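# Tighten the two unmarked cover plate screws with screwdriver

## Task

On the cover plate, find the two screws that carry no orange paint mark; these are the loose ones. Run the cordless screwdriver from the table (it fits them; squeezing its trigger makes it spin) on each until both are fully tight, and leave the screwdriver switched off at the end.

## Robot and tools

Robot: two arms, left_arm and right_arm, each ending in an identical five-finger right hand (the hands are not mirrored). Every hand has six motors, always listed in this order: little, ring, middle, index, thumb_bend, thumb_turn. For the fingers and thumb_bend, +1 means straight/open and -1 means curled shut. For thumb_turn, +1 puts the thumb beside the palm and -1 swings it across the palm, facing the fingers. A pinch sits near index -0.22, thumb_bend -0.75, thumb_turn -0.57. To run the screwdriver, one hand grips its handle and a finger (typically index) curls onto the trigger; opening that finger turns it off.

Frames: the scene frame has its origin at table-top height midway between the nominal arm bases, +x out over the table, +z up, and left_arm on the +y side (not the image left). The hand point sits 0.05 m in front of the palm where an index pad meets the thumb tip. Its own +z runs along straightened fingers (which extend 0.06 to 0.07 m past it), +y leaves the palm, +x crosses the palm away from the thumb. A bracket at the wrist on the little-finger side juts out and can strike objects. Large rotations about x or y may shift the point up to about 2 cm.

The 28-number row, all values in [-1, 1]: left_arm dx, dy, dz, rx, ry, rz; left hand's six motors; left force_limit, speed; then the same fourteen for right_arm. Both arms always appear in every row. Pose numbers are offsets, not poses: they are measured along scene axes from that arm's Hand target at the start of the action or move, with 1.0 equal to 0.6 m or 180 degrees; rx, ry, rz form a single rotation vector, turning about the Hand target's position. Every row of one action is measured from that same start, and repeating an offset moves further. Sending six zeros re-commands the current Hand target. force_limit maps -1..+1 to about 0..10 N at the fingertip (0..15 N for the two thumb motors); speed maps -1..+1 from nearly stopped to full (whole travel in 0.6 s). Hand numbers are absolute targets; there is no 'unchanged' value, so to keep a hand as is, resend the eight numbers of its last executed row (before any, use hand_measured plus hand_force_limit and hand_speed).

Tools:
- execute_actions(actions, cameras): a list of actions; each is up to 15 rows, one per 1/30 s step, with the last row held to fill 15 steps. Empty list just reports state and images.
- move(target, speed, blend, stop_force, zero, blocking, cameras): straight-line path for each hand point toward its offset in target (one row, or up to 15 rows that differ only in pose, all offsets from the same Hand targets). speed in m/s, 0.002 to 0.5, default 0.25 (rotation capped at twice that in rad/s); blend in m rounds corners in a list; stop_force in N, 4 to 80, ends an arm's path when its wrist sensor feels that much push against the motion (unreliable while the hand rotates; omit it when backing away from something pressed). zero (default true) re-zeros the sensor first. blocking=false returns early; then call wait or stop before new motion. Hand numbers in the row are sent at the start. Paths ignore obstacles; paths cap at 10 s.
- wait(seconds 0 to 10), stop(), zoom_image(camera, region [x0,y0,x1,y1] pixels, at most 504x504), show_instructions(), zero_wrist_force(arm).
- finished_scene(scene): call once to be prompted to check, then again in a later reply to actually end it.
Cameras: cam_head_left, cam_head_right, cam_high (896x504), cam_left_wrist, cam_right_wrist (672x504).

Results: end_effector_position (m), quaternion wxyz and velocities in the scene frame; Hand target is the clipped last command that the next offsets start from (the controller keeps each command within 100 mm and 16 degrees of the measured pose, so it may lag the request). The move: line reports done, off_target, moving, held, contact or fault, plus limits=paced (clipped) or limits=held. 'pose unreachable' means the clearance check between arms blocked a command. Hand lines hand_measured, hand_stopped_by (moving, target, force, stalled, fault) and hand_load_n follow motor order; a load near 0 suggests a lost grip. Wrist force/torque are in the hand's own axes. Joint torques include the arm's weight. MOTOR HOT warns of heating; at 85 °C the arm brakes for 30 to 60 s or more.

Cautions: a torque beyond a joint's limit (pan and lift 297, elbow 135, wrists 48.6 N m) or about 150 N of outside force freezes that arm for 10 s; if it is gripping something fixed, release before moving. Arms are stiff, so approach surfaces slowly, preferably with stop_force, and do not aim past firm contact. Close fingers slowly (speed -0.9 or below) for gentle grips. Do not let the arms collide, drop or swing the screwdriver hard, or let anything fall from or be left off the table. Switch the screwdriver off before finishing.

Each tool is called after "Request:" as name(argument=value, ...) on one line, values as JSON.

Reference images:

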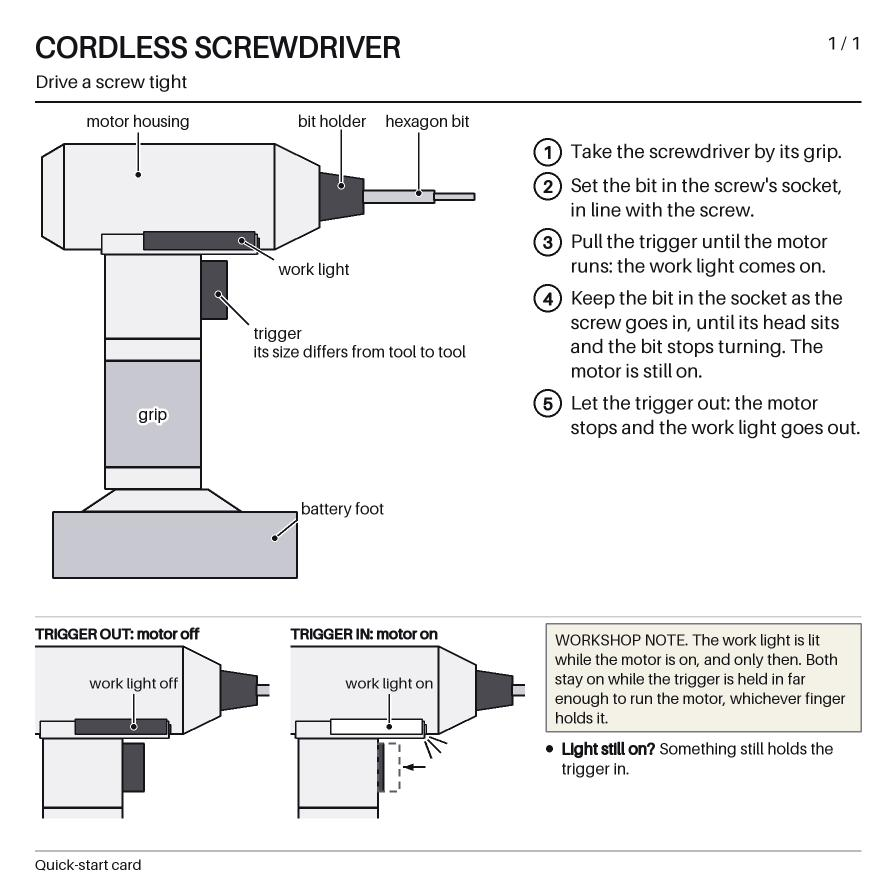

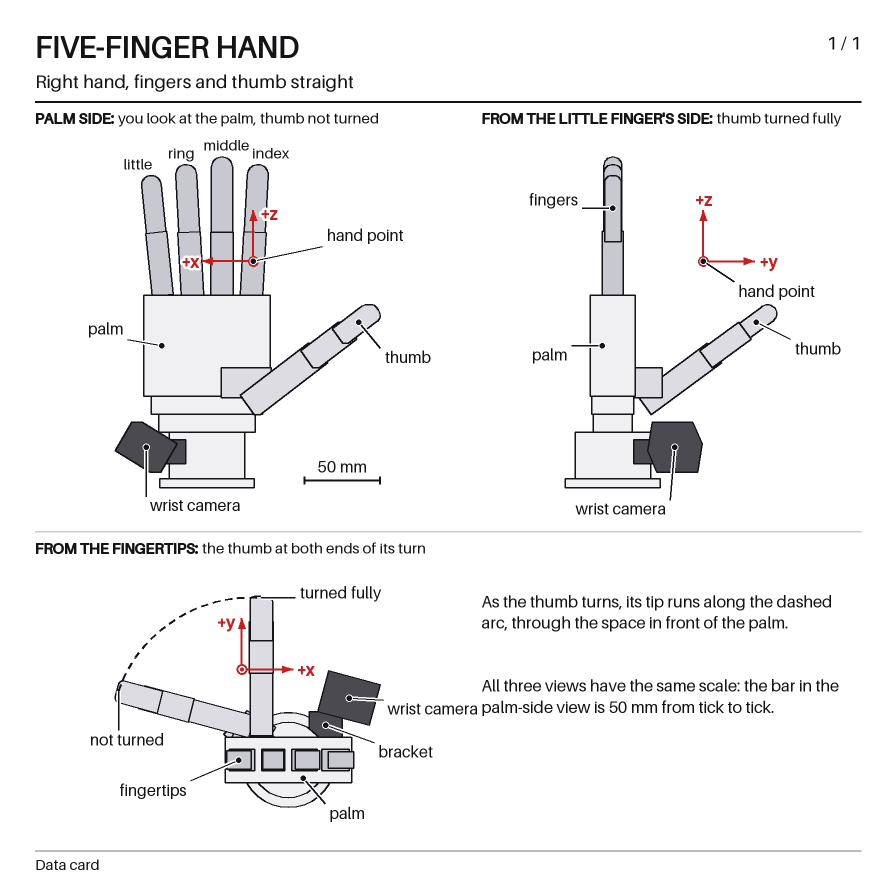

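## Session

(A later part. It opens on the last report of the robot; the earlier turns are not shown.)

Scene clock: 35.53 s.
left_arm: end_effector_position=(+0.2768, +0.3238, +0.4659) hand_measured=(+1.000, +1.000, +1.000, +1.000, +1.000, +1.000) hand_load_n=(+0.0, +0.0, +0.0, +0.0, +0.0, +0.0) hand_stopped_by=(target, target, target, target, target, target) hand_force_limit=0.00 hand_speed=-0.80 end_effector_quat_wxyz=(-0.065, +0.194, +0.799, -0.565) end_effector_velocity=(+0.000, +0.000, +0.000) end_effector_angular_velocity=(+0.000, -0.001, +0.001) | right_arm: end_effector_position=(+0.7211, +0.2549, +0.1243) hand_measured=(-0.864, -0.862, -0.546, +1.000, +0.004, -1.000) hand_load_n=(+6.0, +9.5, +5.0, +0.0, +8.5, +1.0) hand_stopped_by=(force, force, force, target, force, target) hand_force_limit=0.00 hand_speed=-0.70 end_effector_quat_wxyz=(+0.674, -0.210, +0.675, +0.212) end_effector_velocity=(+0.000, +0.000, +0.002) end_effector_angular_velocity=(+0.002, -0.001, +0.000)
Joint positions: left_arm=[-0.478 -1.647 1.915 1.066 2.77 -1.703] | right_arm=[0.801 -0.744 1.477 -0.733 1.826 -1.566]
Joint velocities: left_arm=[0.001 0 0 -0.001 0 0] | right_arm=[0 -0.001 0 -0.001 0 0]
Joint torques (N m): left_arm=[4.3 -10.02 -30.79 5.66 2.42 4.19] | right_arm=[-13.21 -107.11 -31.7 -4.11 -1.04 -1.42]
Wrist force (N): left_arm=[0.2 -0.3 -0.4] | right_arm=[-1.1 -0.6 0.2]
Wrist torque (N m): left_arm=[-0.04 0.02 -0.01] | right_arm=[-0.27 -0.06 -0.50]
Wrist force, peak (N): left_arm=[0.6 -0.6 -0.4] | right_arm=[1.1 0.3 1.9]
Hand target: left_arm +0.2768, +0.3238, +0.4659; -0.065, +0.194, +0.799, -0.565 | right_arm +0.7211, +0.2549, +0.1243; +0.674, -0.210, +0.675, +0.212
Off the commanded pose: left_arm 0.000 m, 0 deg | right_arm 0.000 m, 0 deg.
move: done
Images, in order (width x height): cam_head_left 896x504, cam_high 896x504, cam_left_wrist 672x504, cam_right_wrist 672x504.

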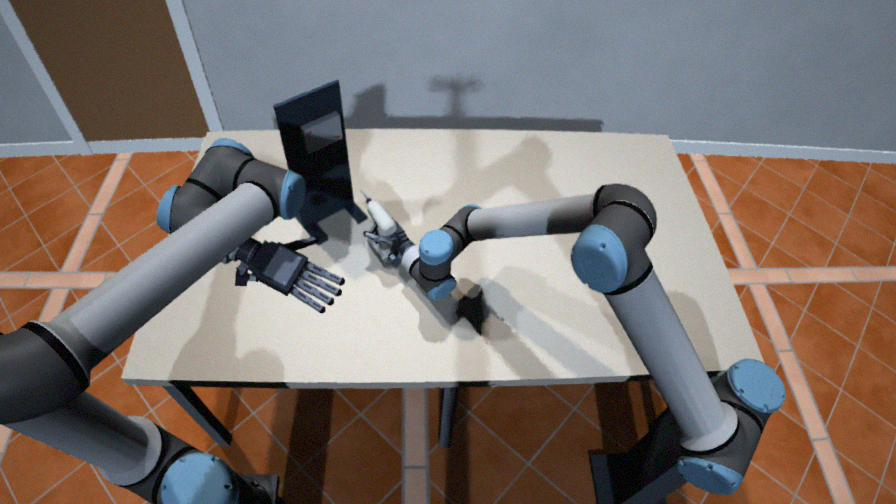

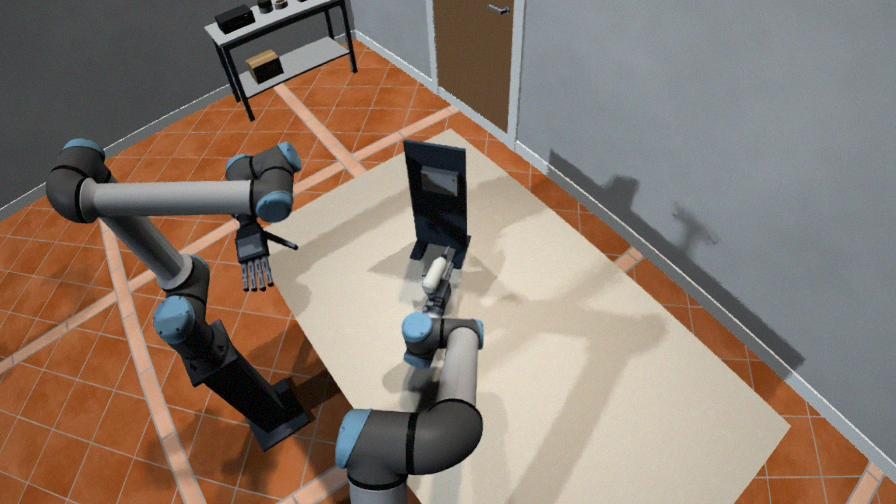

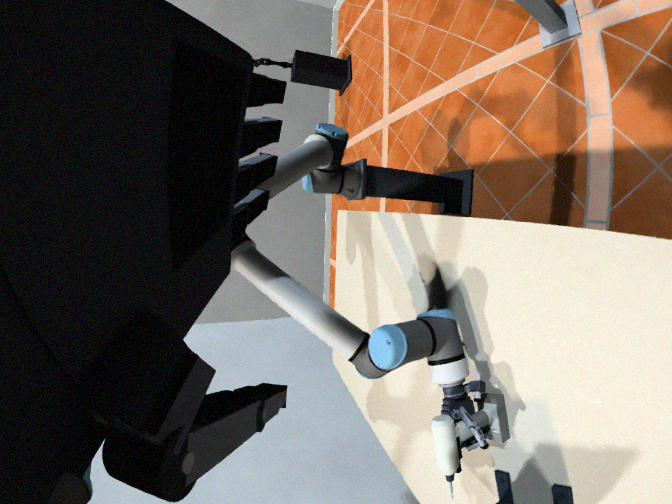

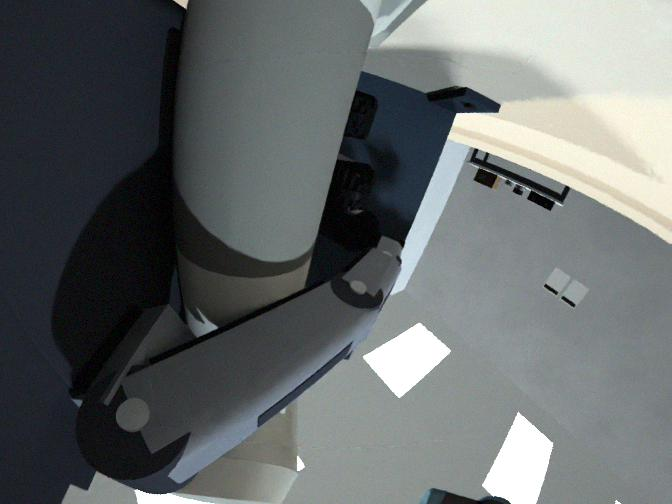

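Request:
move(target=[0,0,0,0,0,0,1,1,1,1,1,1,0,-0.8,0,0,0,0,0,0,-0.97,-0.97,-0.97,1,-0.97,-1,0.6,-0.8], cameras=[])

Request:
move(target=[0,0,0,0,0,0,1,1,1,1,1,1,0,-0.8,0,0,0.25,0,0,0,-0.97,-0.97,-0.97,1,-0.97,-1,0.6,-0.8], speed=0.08)

Request:
zoom_image(camera="cam_left_wrist", region=[380, 340, 544, 504])

Request:
zoom_image(camera="cam_high", region=[370, 130, 500, 330])

Request:
zoom_image(camera="cam_head_left", region=[260, 80, 460, 280])

Scene clock: 36.47 s.
left_arm: end_effector_position=(+0.2768, +0.3238, +0.4659) hand_measured=(+1.000, +1.000, +1.000, +1.000, +1.000, +1.000) hand_load_n=(+0.0, +0.0, +0.0, +0.0, +0.0, +0.0) hand_stopped_by=(target, target, target, target, target, target) hand_force_limit=0.00 hand_speed=-0.80 end_effector_quat_wxyz=(-0.065, +0.194, +0.799, -0.565) end_effector_velocity=(+0.000, +0.000, +0.000) end_effector_angular_velocity=(+0.000, -0.001, +0.000) | right_arm: end_effector_position=(+0.7211, +0.2549, +0.1243) hand_measured=(-0.872, -0.862, -0.554, +1.000, -0.010, -1.000) hand_load_n=(+10.0, +9.0, +9.5, +0.0, +11.0, +1.5) hand_stopped_by=(force, force, force, target, force, target) hand_force_limit=0.60 hand_speed=-0.80 end_effector_quat_wxyz=(+0.674, -0.210, +0.675, +0.212) end_effector_velocity=(+0.000, +0.000, -0.002) end_effector_angular_velocity=(-0.001, +0.001, +0.000)
Joint positions: left_arm=[-0.478 -1.647 1.915 1.066 2.77 -1.703] | right_arm=[0.801 -0.744 1.477 -0.733 1.826 -1.566]
Joint velocities: left_arm=[0 0 0 -0.001 -0.001 0] | right_arm=[0 0.001 0 0 0 0]
Joint torques (N m): left_arm=[4.95 -12.11 -33.11 5.37 2.51 3.49] | right_arm=[-9.99 -106.87 -33.46 -3.18 -1.04 -1.46]
Wrist force (N): left_arm=[0.2 -0.3 -0.3] | right_arm=[-0.8 -0.4 0.2]
Wrist torque (N m): left_arm=[-0.05 0.02 -0.02] | right_arm=[-0.24 -0.18 -0.46]
Wrist force, peak (N): left_arm=[0.1 0.3 -0.7] | right_arm=[-1.4 0.2 1.3]
Hand target: left_arm +0.2768, +0.3238, +0.4659; -0.065, +0.194, +0.799, -0.565 | right_arm +0.7211, +0.2549, +0.1243; +0.674, -0.210, +0.675, +0.212
Off the commanded pose: left_arm 0.000 m, 0 deg | right_arm 0.000 m, 0 deg.
move: done
No camera images: "cameras" was empty.

Scene clock: 38.67 s.
left_arm: end_effector_position=(+0.2768, +0.3238, +0.4659) hand_measured=(+1.000, +1.000, +1.000, +1.000, +1.000, +1.000) hand_load_n=(-0.5, +0.0, +0.0, +0.0, +0.0, -0.5) hand_stopped_by=(target, target, target, target, target, target) hand_force_limit=0.00 hand_speed=-0.80 end_effector_quat_wxyz=(-0.065, +0.194, +0.799, -0.565) end_effector_velocity=(+0.000, +0.001, +0.000) end_effector_angular_velocity=(+0.001, +0.001, +0.002) | right_arm: end_effector_position=(+0.7211, +0.2547, +0.2743) hand_measured=(-0.872, -0.862, -0.554, +1.000, -0.010, -1.000) hand_load_n=(+0.0, +3.0, +9.5, +0.0, +10.5, +1.5) hand_stopped_by=(force, force, force, target, force, target) hand_force_limit=0.60 hand_speed=-0.80 end_effector_quat_wxyz=(+0.674, -0.210, +0.675, +0.212) end_effector_velocity=(+0.000, +0.000, -0.004) end_effector_angular_velocity=(+0.000, +0.000, +0.000)
Joint positions: left_arm=[-0.478 -1.647 1.915 1.066 2.77 -1.703] | right_arm=[0.801 -0.891 1.431 -0.54 1.826 -1.566]
Joint velocities: left_arm=[0.001 0 0 0 -0.001 -0.002] | right_arm=[0 0.003 0.002 -0.005 0 0]
Joint torques (N m): left_arm=[8.35 -9.96 -31.42 5.04 2.74 3.77] | right_arm=[-14.48 -97.43 -36.37 -6.63 -1.39 -1.08]
Wrist force (N): left_arm=[-0.2 0.1 -0.4] | right_arm=[8.3 0.3 -0.1]
Wrist torque (N m): left_arm=[0.02 0.09 -0.03] | right_arm=[-0.12 -0.27 0.15]
Wrist force, peak (N): left_arm=[0.6 -0.3 -0.3] | right_arm=[9.3 0.0 -0.5]
Hand target: left_arm +0.2768, +0.3238, +0.4659; -0.065, +0.194, +0.799, -0.565 | right_arm +0.7211, +0.2547, +0.2742; +0.674, -0.210, +0.675, +0.212
Off the commanded pose: left_arm 0.000 m, 0 deg | right_arm 0.000 m, 0 deg.
move: done

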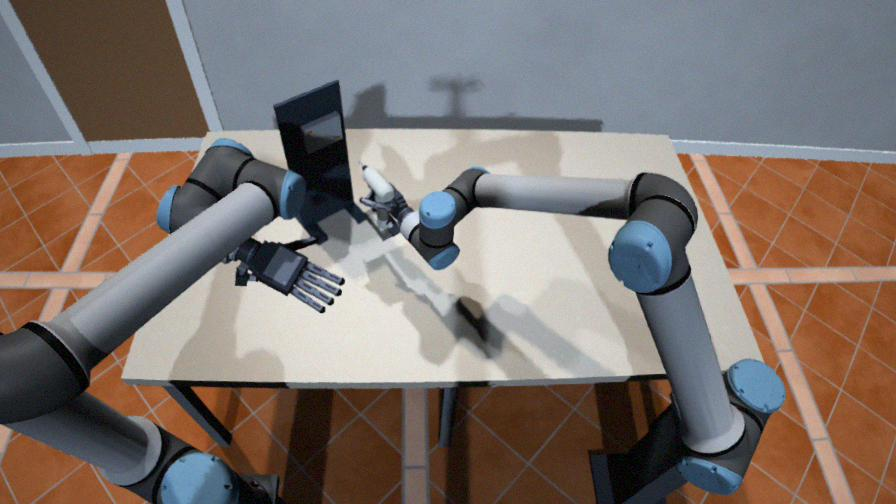

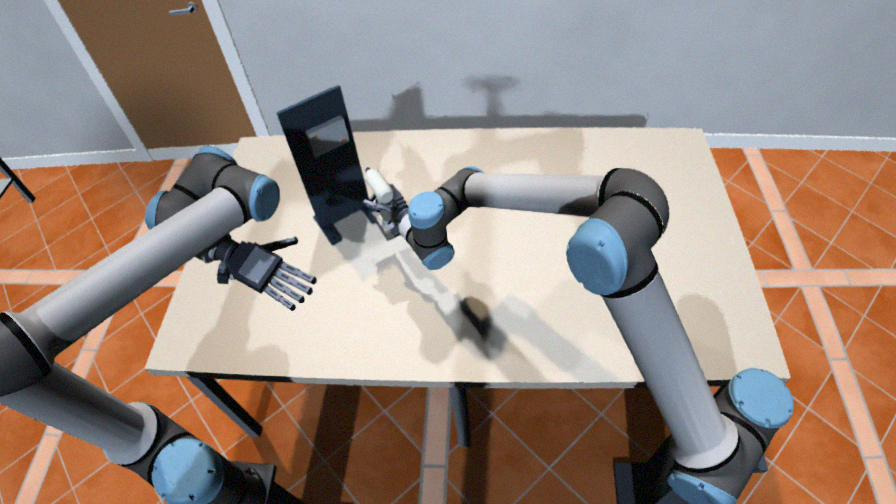

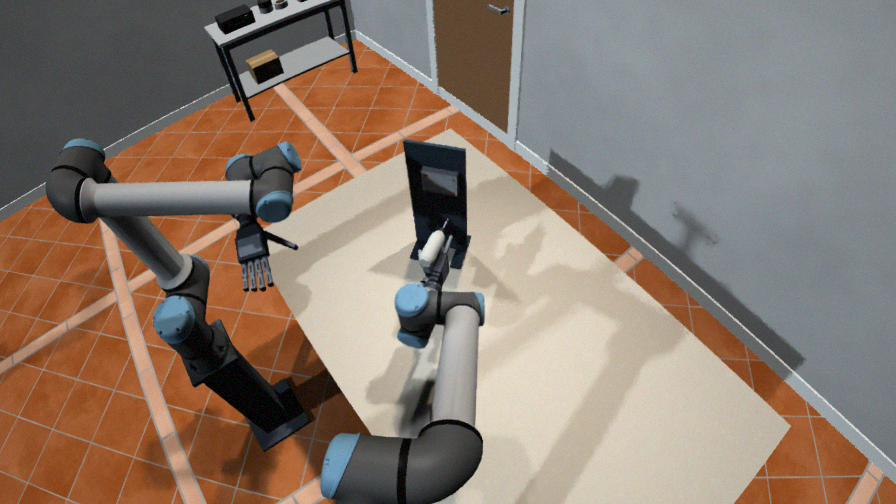

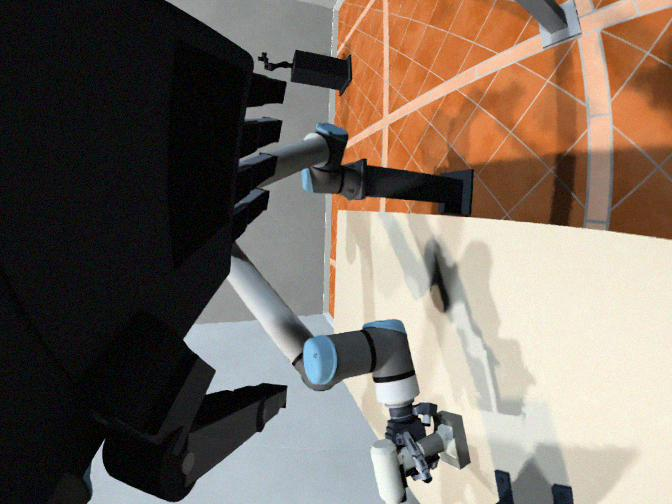

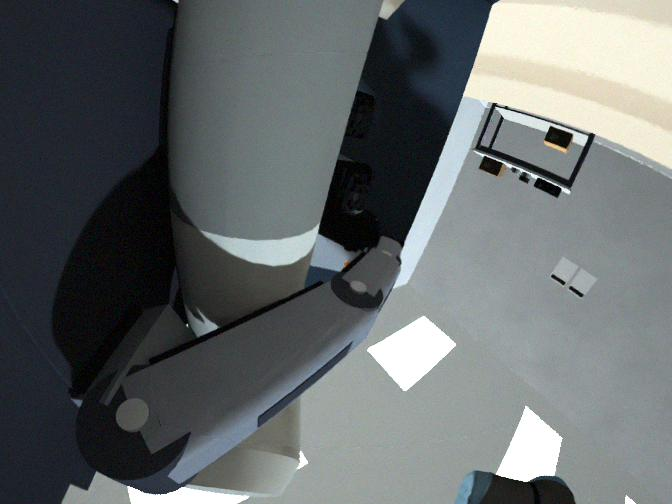

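Scaled by 3.073 from the camera's 672x504 image, which has a finer 960x720 frame.

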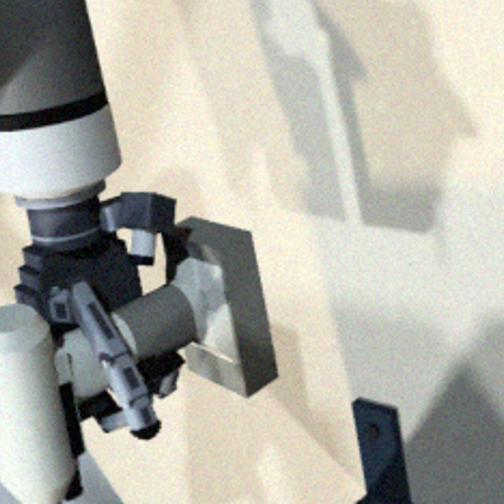

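Scaled by 2.520.

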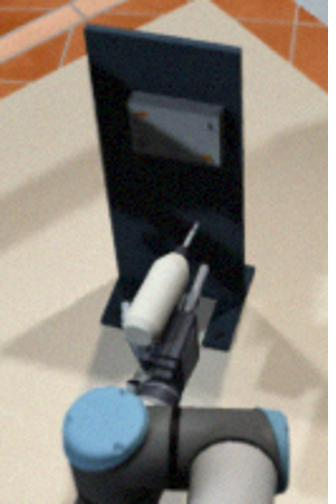

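Scaled by 2.520.

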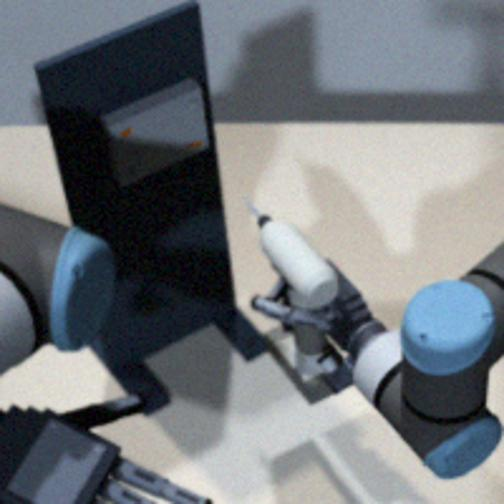

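Request:
wait(seconds=0)

Scene clock: 39.27 s.
left_arm: end_effector_position=(+0.2768, +0.3238, +0.4659) hand_measured=(+1.000, +1.000, +1.000, +1.000, +1.000, +1.000) hand_load_n=(+0.0, +0.0, +0.0, +0.0, +0.0, -0.5) hand_stopped_by=(target, target, target, target, target, target) hand_force_limit=0.00 hand_speed=-0.80 end_effector_quat_wxyz=(-0.065, +0.194, +0.799, -0.565) end_effector_velocity=(+0.000, +0.000, +0.000) end_effector_angular_velocity=(+0.000, +0.000, +0.000) | right_arm: end_effector_position=(+0.7211, +0.2547, +0.2742) hand_measured=(-0.872, -0.862, -0.554, +1.000, -0.010, -1.000) hand_load_n=(+0.0, +3.0, +9.5, +0.0, +11.0, +1.0) hand_stopped_by=(force, force, force, target, force, target) hand_force_limit=0.60 hand_speed=-0.80 end_effector_quat_wxyz=(+0.674, -0.210, +0.675, +0.212) end_effector_velocity=(+0.000, +0.000, +0.002) end_effector_angular_velocity=(+0.003, -0.002, +0.000)
Joint positions: left_arm=[-0.478 -1.647 1.915 1.066 2.77 -1.703] | right_arm=[0.801 -0.891 1.431 -0.54 1.826 -1.566]
Joint velocities: left_arm=[0 0 0 0 0 0] | right_arm=[0 -0.001 0 -0.002 0 0]
Joint torques (N m): left_arm=[2.98 -10.77 -32.17 5.35 2.44 3.71] | right_arm=[-13.66 -95.71 -37.99 -6.42 -1 -0.18]
Wrist force (N): left_arm=[0.2 0.1 -0.2] | right_arm=[8.2 0.2 -0.1]
Wrist torque (N m): left_arm=[0.01 0.01 0.00] | right_arm=[-0.14 -0.27 0.13]
Wrist force, peak (N): left_arm=[0.7 -0.2 -0.4] | right_arm=[8.4 0.0 -0.1]
Hand target: left_arm +0.2768, +0.3238, +0.4659; -0.065, +0.194, +0.799, -0.565 | right_arm +0.7211, +0.2547, +0.2742; +0.674, -0.210, +0.675, +0.212
Off the commanded pose: left_arm 0.000 m, 0 deg | right_arm 0.000 m, 0 deg.

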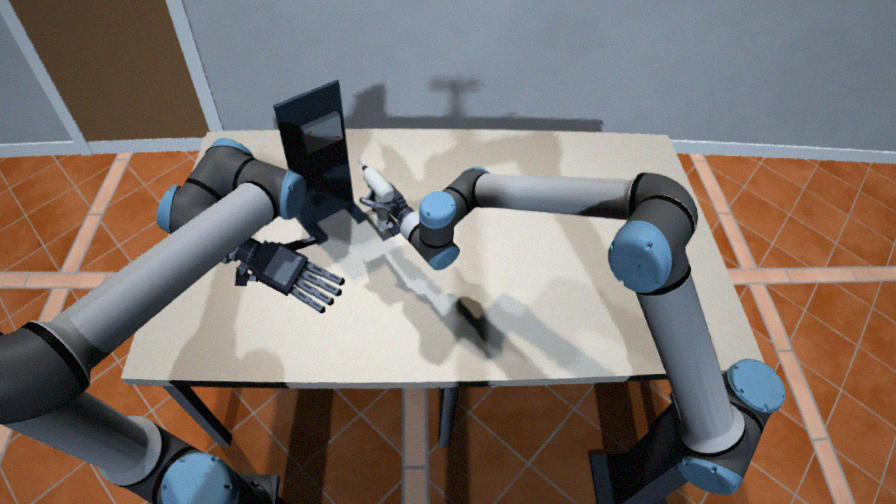

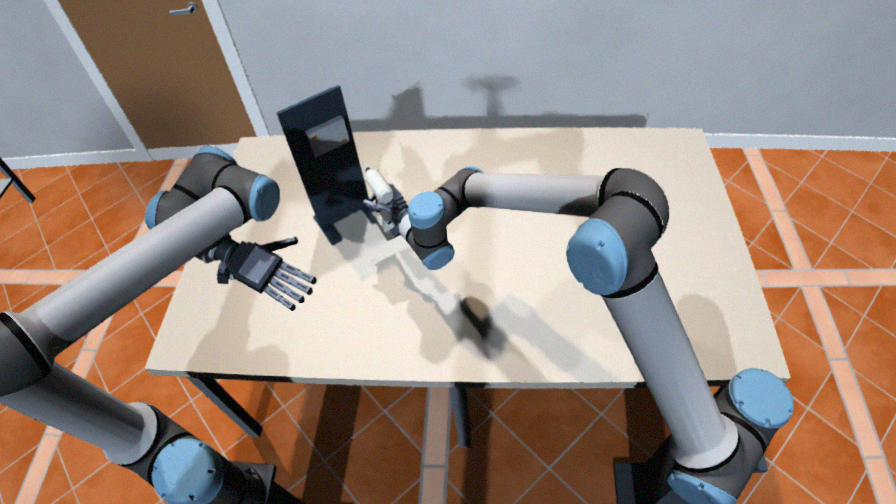

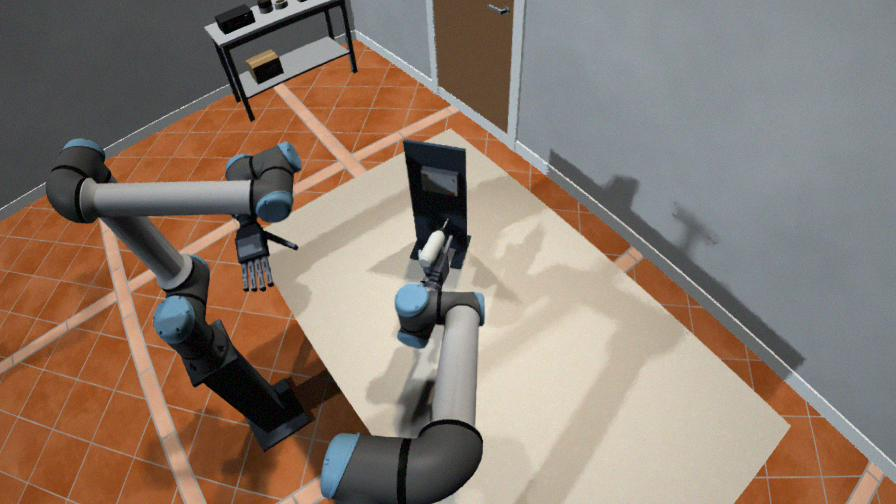

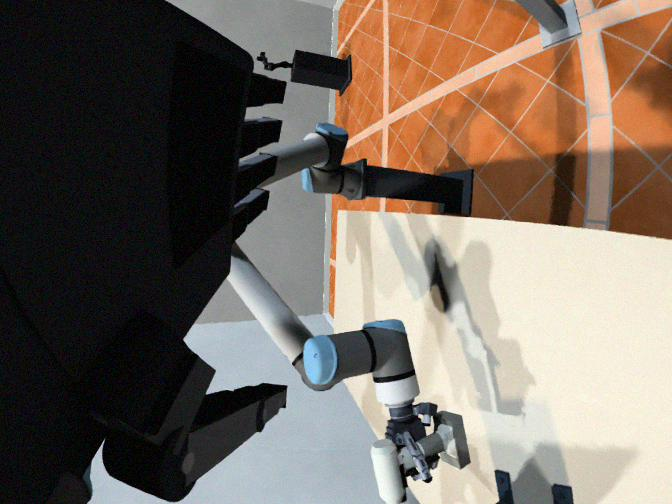

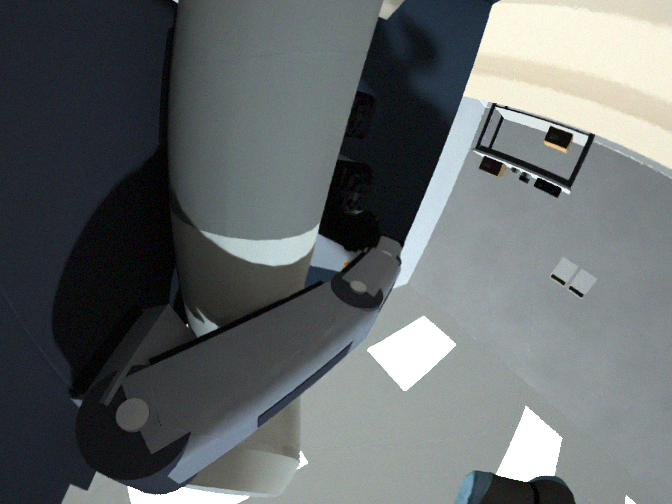

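Request:
zoom_image(camera="cam_head_left", region=[250, 70, 450, 270])

Request:
zoom_image(camera="cam_high", region=[370, 120, 510, 290])

Request:
zoom_image(camera="cam_head_right", region=[250, 70, 450, 270])

Request:
zoom_image(camera="cam_left_wrist", region=[340, 370, 480, 504])

Scaled by 2.520.

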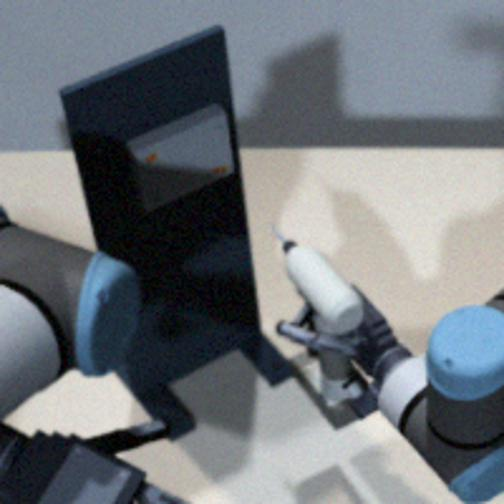

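Scaled by 2.965.

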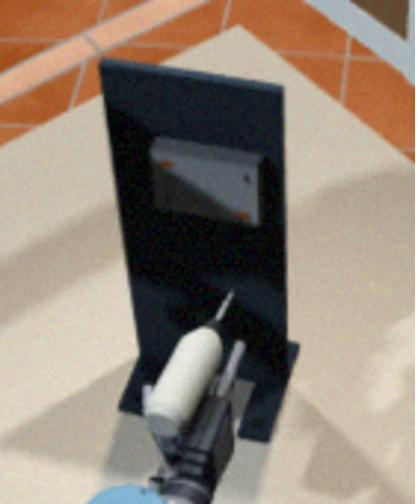

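Scaled by 2.520.

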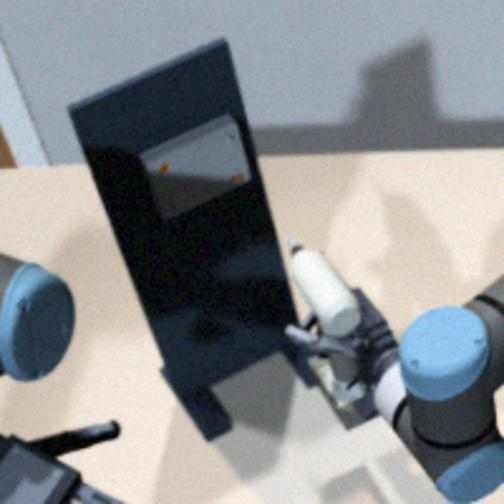

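Scaled by 3.600 from the camera's 672x504 image, which has a finer 960x720 frame.

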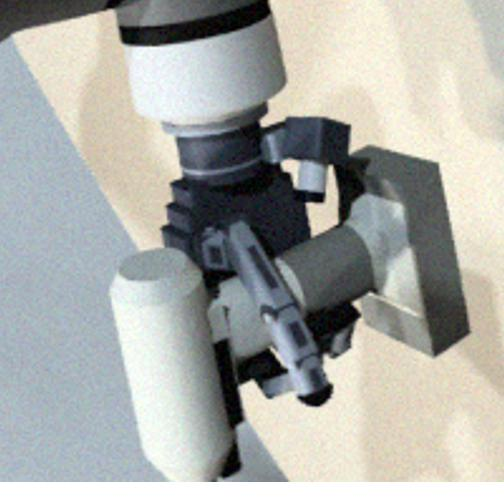

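Request:
move(target=[0.54,0.29,0.05,-0.134,-0.02,0.526,1,1,1,1,1,1,0,-0.8,0,0,0,0,0,0,-0.97,-0.97,-0.97,1,-0.97,-1,0.6,-0.8], speed=0.25)

Scene clock: 45.37 s.
left_arm: end_effector_position=(+0.6009, +0.4977, +0.4961) hand_measured=(+1.000, +1.000, +1.000, +1.000, +1.000, +1.000) hand_load_n=(+0.0, +0.0, +0.0, +0.0, +0.0, -0.5) hand_stopped_by=(target, target, target, target, target, target) hand_force_limit=0.00 hand_speed=-0.80 end_effector_quat_wxyz=(+0.427, -0.429, +0.563, -0.563) end_effector_velocity=(+0.000, +0.001, +0.000) end_effector_angular_velocity=(+0.002, +0.000, +0.002) | right_arm: end_effector_position=(+0.7211, +0.2547, +0.2742) hand_measured=(-0.872, -0.862, -0.554, +1.000, -0.010, -1.000) hand_load_n=(+0.0, +3.0, +9.5, +0.0, +11.0, +1.5) hand_stopped_by=(force, force, force, target, force, target) hand_force_limit=0.60 hand_speed=-0.80 end_effector_quat_wxyz=(+0.674, -0.210, +0.675, +0.212) end_effector_velocity=(+0.000, +0.000, -0.001) end_effector_angular_velocity=(-0.001, +0.001, +0.000)
Joint positions: left_arm=[-0.493 -1.833 2.002 -0.167 1.382 -3.143] | right_arm=[0.801 -0.891 1.431 -0.54 1.826 -1.566]
Joint velocities: left_arm=[0 -0.001 0.001 0 -0.002 0.002] | right_arm=[0 0.001 0 0 0 0]
Joint torques (N m): left_arm=[7.09 -35.46 -30.82 1.46 -1.92 4.41] | right_arm=[-5.92 -96.78 -46.83 -4.83 0.57 0.65]
Wrist force (N): left_arm=[0.3 -0.7 0.3] | right_arm=[8.0 0.6 -0.6]
Wrist torque (N m): left_arm=[-0.18 -0.06 -0.03] | right_arm=[-0.06 -0.22 0.12]
Wrist force, peak (N): left_arm=[0.3 -0.4 1.4] | right_arm=[8.4 0.7 0.3]
Hand target: left_arm +0.6009, +0.4979, +0.4961; +0.427, -0.429, +0.563, -0.563 | right_arm +0.7211, +0.2547, +0.2742; +0.674, -0.210, +0.675, +0.212
Off the commanded pose: left_arm 0.000 m, 0 deg | right_arm 0.000 m, 0 deg.
move: done

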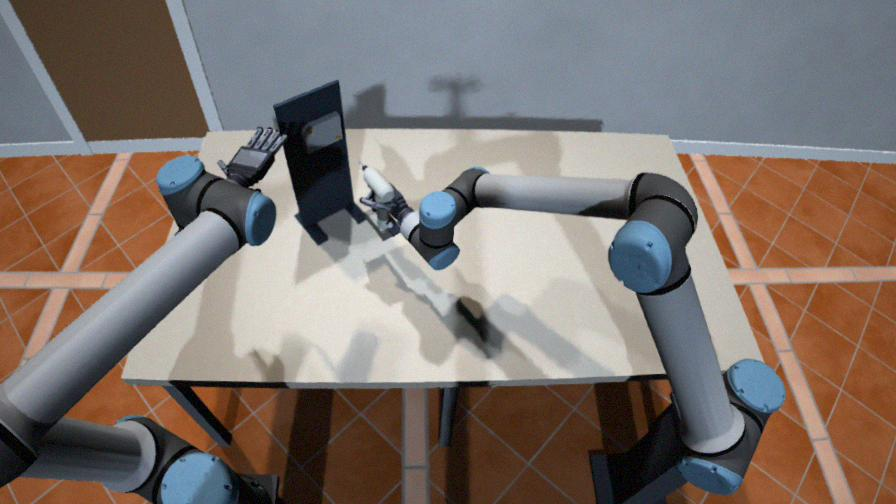

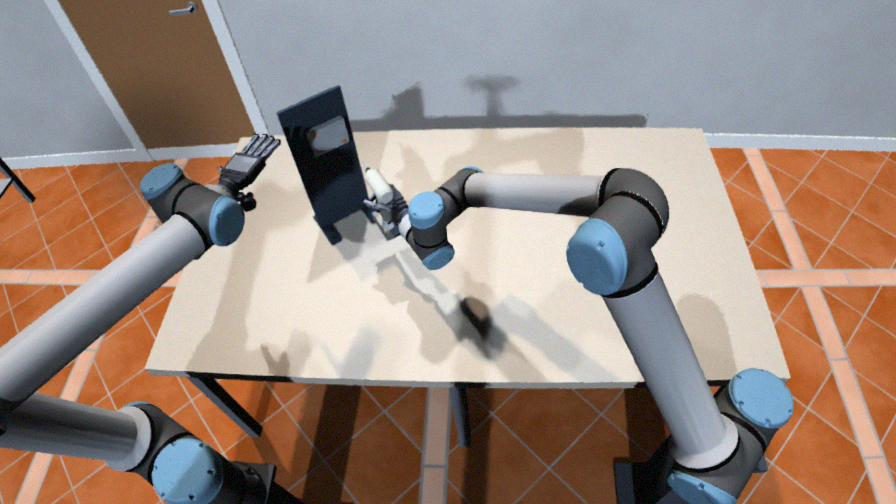

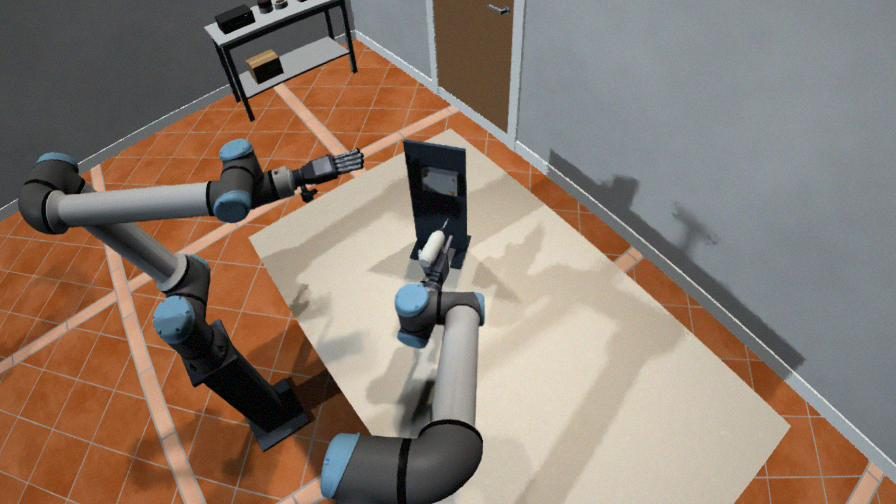

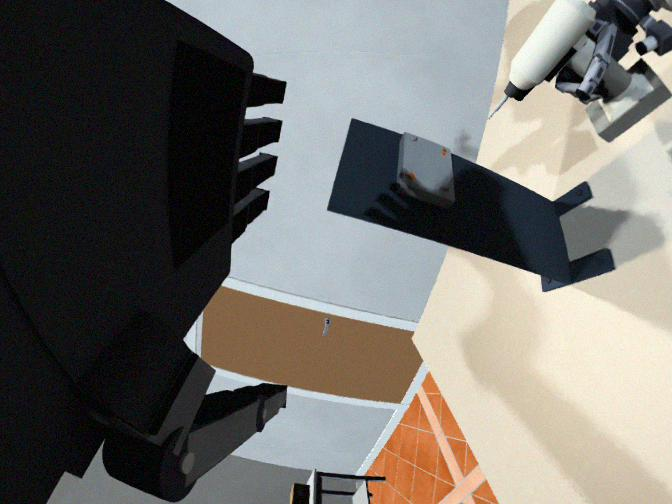

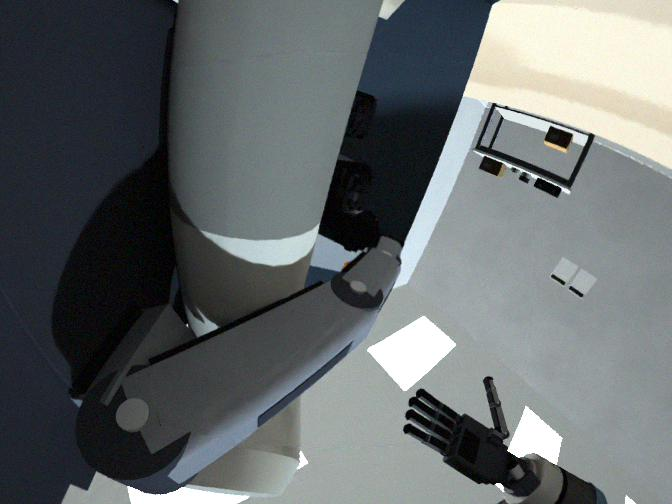

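Request:
zoom_image(camera="cam_left_wrist", region=[380, 80, 560, 230])

Scaled by 2.800 from the camera's 672x504 image, which has a finer 960x720 frame.

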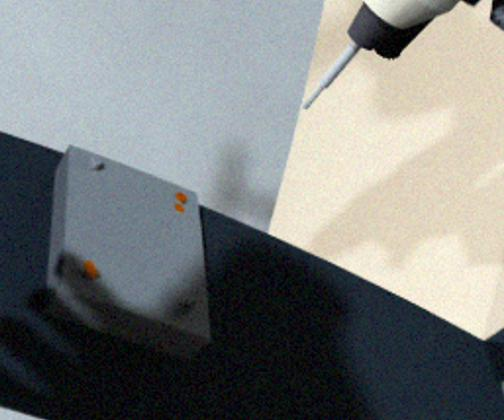

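Request:
move(target=[0.18,0.03,0.02,0.017,0.064,-0.067,1,1,1,1,1,1,0,-0.8,0,0,0,0,0,0,-0.97,-0.97,-0.97,1,-0.97,-1,0.6,-0.8], speed=0.2)

Request:
zoom_image(camera="cam_left_wrist", region=[300, 80, 660, 350])

Scene clock: 47.17 s.
left_arm: end_effector_position=(+0.7091, +0.5159, +0.5076) hand_measured=(+1.000, +1.000, +1.000, +1.000, +1.000, +1.000) hand_load_n=(-0.5, +0.0, +0.0, +0.0, +0.0, +0.0) hand_stopped_by=(target, target, target, target, target, target) hand_force_limit=0.00 hand_speed=-0.80 end_effector_quat_wxyz=(+0.319, -0.410, +0.660, -0.543) end_effector_velocity=(+0.000, -0.001, +0.000) end_effector_angular_velocity=(-0.002, +0.001, -0.001) | right_arm: end_effector_position=(+0.7211, +0.2547, +0.2742) hand_measured=(-0.872, -0.862, -0.554, +1.000, -0.010, -1.000) hand_load_n=(+0.0, +3.0, +9.5, +0.0, +11.0, +1.5) hand_stopped_by=(force, force, force, target, force, target) hand_force_limit=0.60 hand_speed=-0.80 end_effector_quat_wxyz=(+0.674, -0.210, +0.675, +0.212) end_effector_velocity=(+0.000, +0.000, +0.002) end_effector_angular_velocity=(+0.001, -0.001, +0.000)
Joint positions: left_arm=[-0.264 -1.553 1.647 0.12 1.819 -3.113] | right_arm=[0.801 -0.891 1.431 -0.54 1.826 -1.566]
Joint velocities: left_arm=[0 0 0 0 0.001 -0.002] | right_arm=[0 -0.001 0 0 0 0]
Joint torques (N m): left_arm=[7.33 -26.39 -52.44 0.07 2.53 -3.75] | right_arm=[-3.73 -96.73 -46.9 -4.96 0.65 0.63]
Wrist force (N): left_arm=[0.2 -0.5 0.0] | right_arm=[8.3 0.3 -0.6]
Wrist torque (N m): left_arm=[-0.12 -0.04 -0.03] | right_arm=[-0.10 -0.28 0.14]
Wrist force, peak (N): left_arm=[-1.3 -1.0 1.2] | right_arm=[8.5 0.3 0.0]
Hand target: left_arm +0.7092, +0.5159, +0.5076; +0.319, -0.410, +0.660, -0.543 | right_arm +0.7211, +0.2547, +0.2742; +0.674, -0.210, +0.675, +0.212
Off the commanded pose: left_arm 0.001 m, 0 deg | right_arm 0.000 m, 0 deg.
move: done

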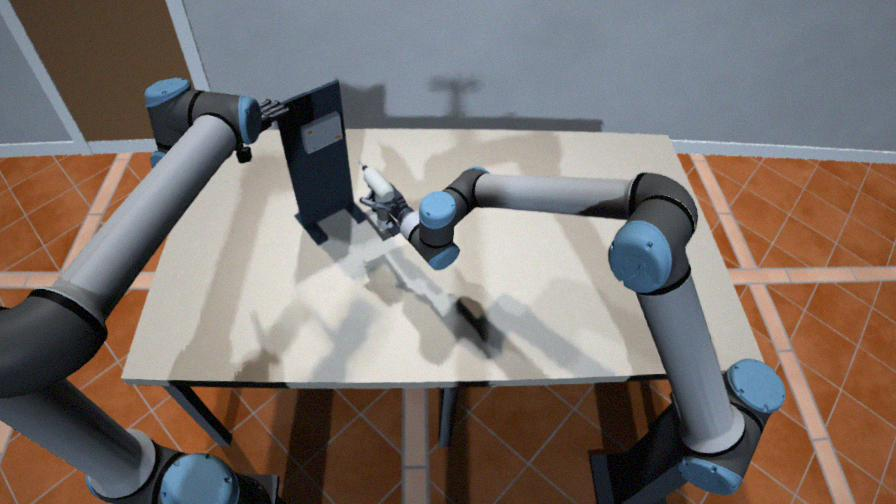

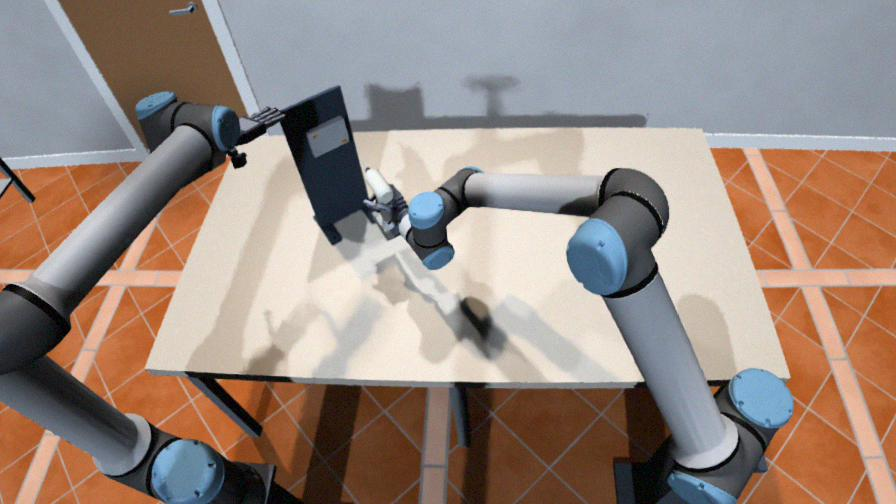

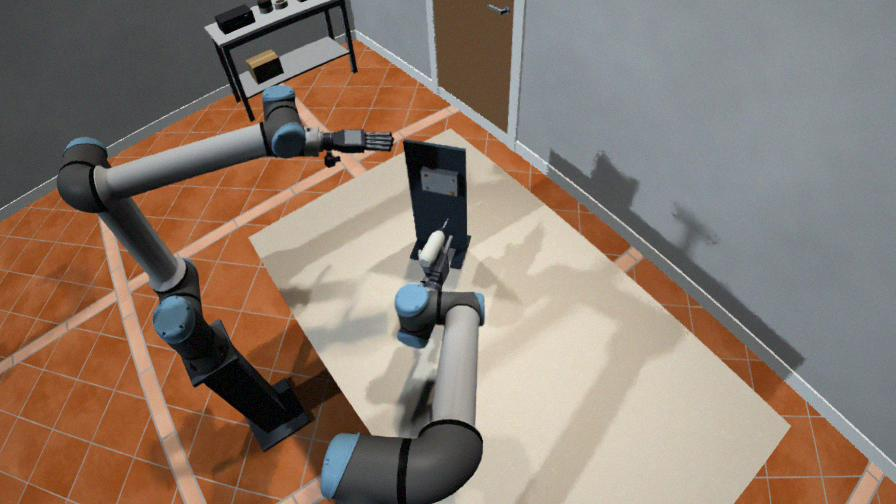

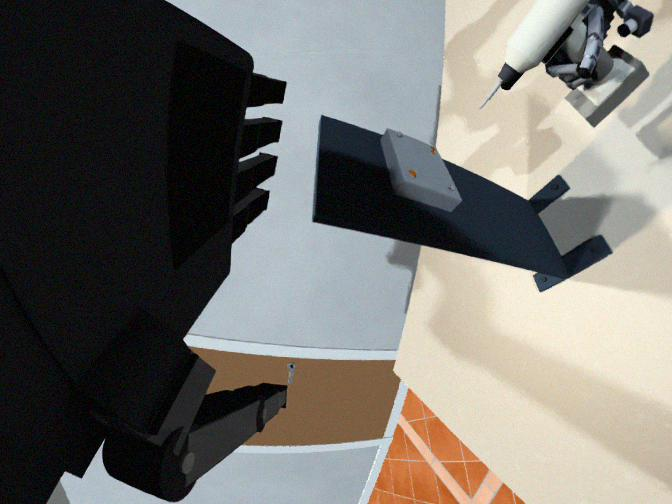

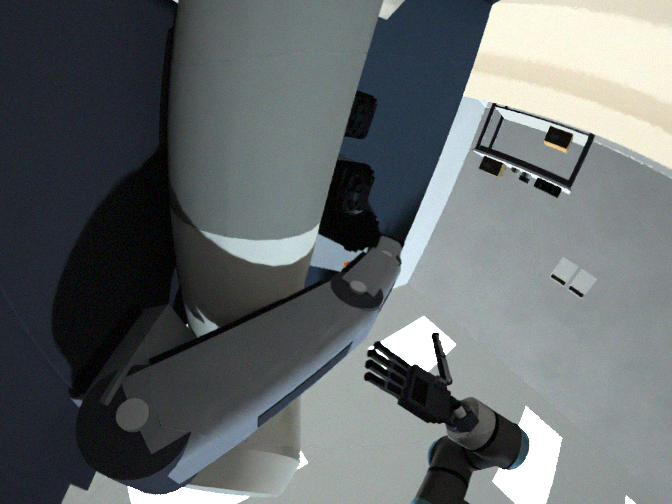

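Scaled by 1.400 from the camera's 672x504 image, which has a finer 960x720 frame.

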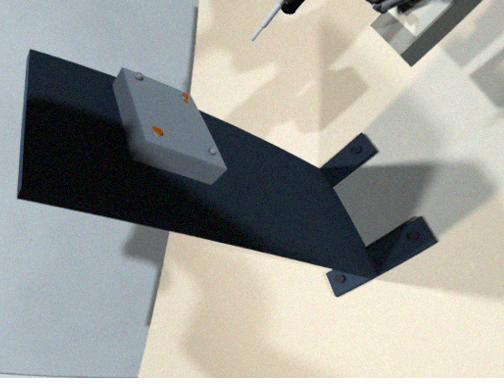

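Request:
move(target=[-0.083,-0.083,0.033,0.0126,0.0247,0,1,1,1,1,1,1,0,-0.8,0,0,0,0,0,0,-0.97,-0.97,-0.97,1,-0.97,-1,0.6,-0.8], speed=0.2, cameras=["cam_left_wrist"])

Request:
zoom_image(camera="cam_left_wrist", region=[370, 60, 570, 210])

Scene clock: 48.30 s.
left_arm: end_effector_position=(+0.6594, +0.4660, +0.5278) hand_measured=(+1.000, +1.000, +1.000, +1.000, +1.000, +1.000) hand_load_n=(+0.0, +0.0, +0.0, -0.5, +0.0, +0.0) hand_stopped_by=(target, target, target, target, target, target) hand_force_limit=0.00 hand_speed=-0.80 end_effector_quat_wxyz=(+0.301, -0.424, +0.682, -0.514) end_effector_velocity=(+0.000, -0.002, -0.001) end_effector_angular_velocity=(+0.001, +0.001, -0.003) | right_arm: end_effector_position=(+0.7211, +0.2547, +0.2742) hand_measured=(-0.872, -0.862, -0.554, +1.000, -0.010, -1.000) hand_load_n=(+0.0, +3.0, +9.5, +0.0, +11.0, +1.5) hand_stopped_by=(force, force, force, target, force, target) hand_force_limit=0.60 hand_speed=-0.80 end_effector_quat_wxyz=(+0.674, -0.210, +0.675, +0.212) end_effector_velocity=(+0.000, +0.000, +0.000) end_effector_angular_velocity=(+0.000, +0.000, +0.000)
Joint positions: left_arm=[-0.384 -1.612 1.638 0.272 1.699 -3.129] | right_arm=[0.801 -0.891 1.431 -0.54 1.826 -1.566]
Joint velocities: left_arm=[-0.002 0.001 0.001 0 0 0.001] | right_arm=[0 0 0 0 0 0]
Joint torques (N m): left_arm=[-12 -22.28 -29.25 0.2 -0.16 3.77] | right_arm=[-2.17 -96.53 -46.76 -4.93 0.48 0.51]
Wrist force (N): left_arm=[0.1 0.1 -0.2] | right_arm=[8.0 0.1 -0.1]
Wrist torque (N m): left_arm=[0.00 0.01 -0.02] | right_arm=[-0.16 -0.24 0.11]
Wrist force, peak (N): left_arm=[2.1 -1.0 -0.8] | right_arm=[8.4 0.8 -0.1]
Hand target: left_arm +0.6593, +0.4660, +0.5275; +0.301, -0.424, +0.682, -0.514 | right_arm +0.7211, +0.2547, +0.2742; +0.674, -0.210, +0.675, +0.212
Off the commanded pose: left_arm 0.000 m, 0 deg | right_arm 0.000 m, 0 deg.
move: done
Images, in order (width x height): cam_left_wrist 672x504.

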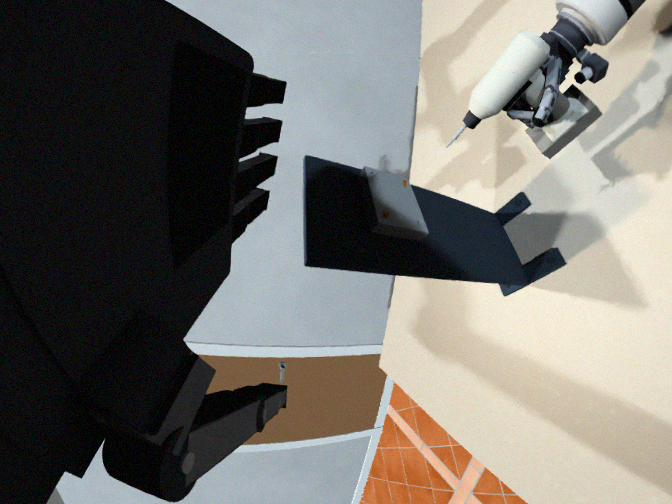

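Scaled by 2.520 from the camera's 672x504 image, which has a finer 960x720 frame.

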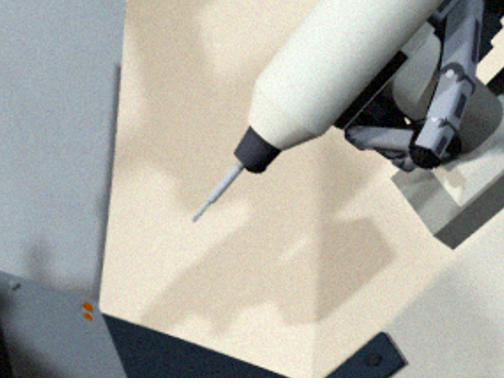

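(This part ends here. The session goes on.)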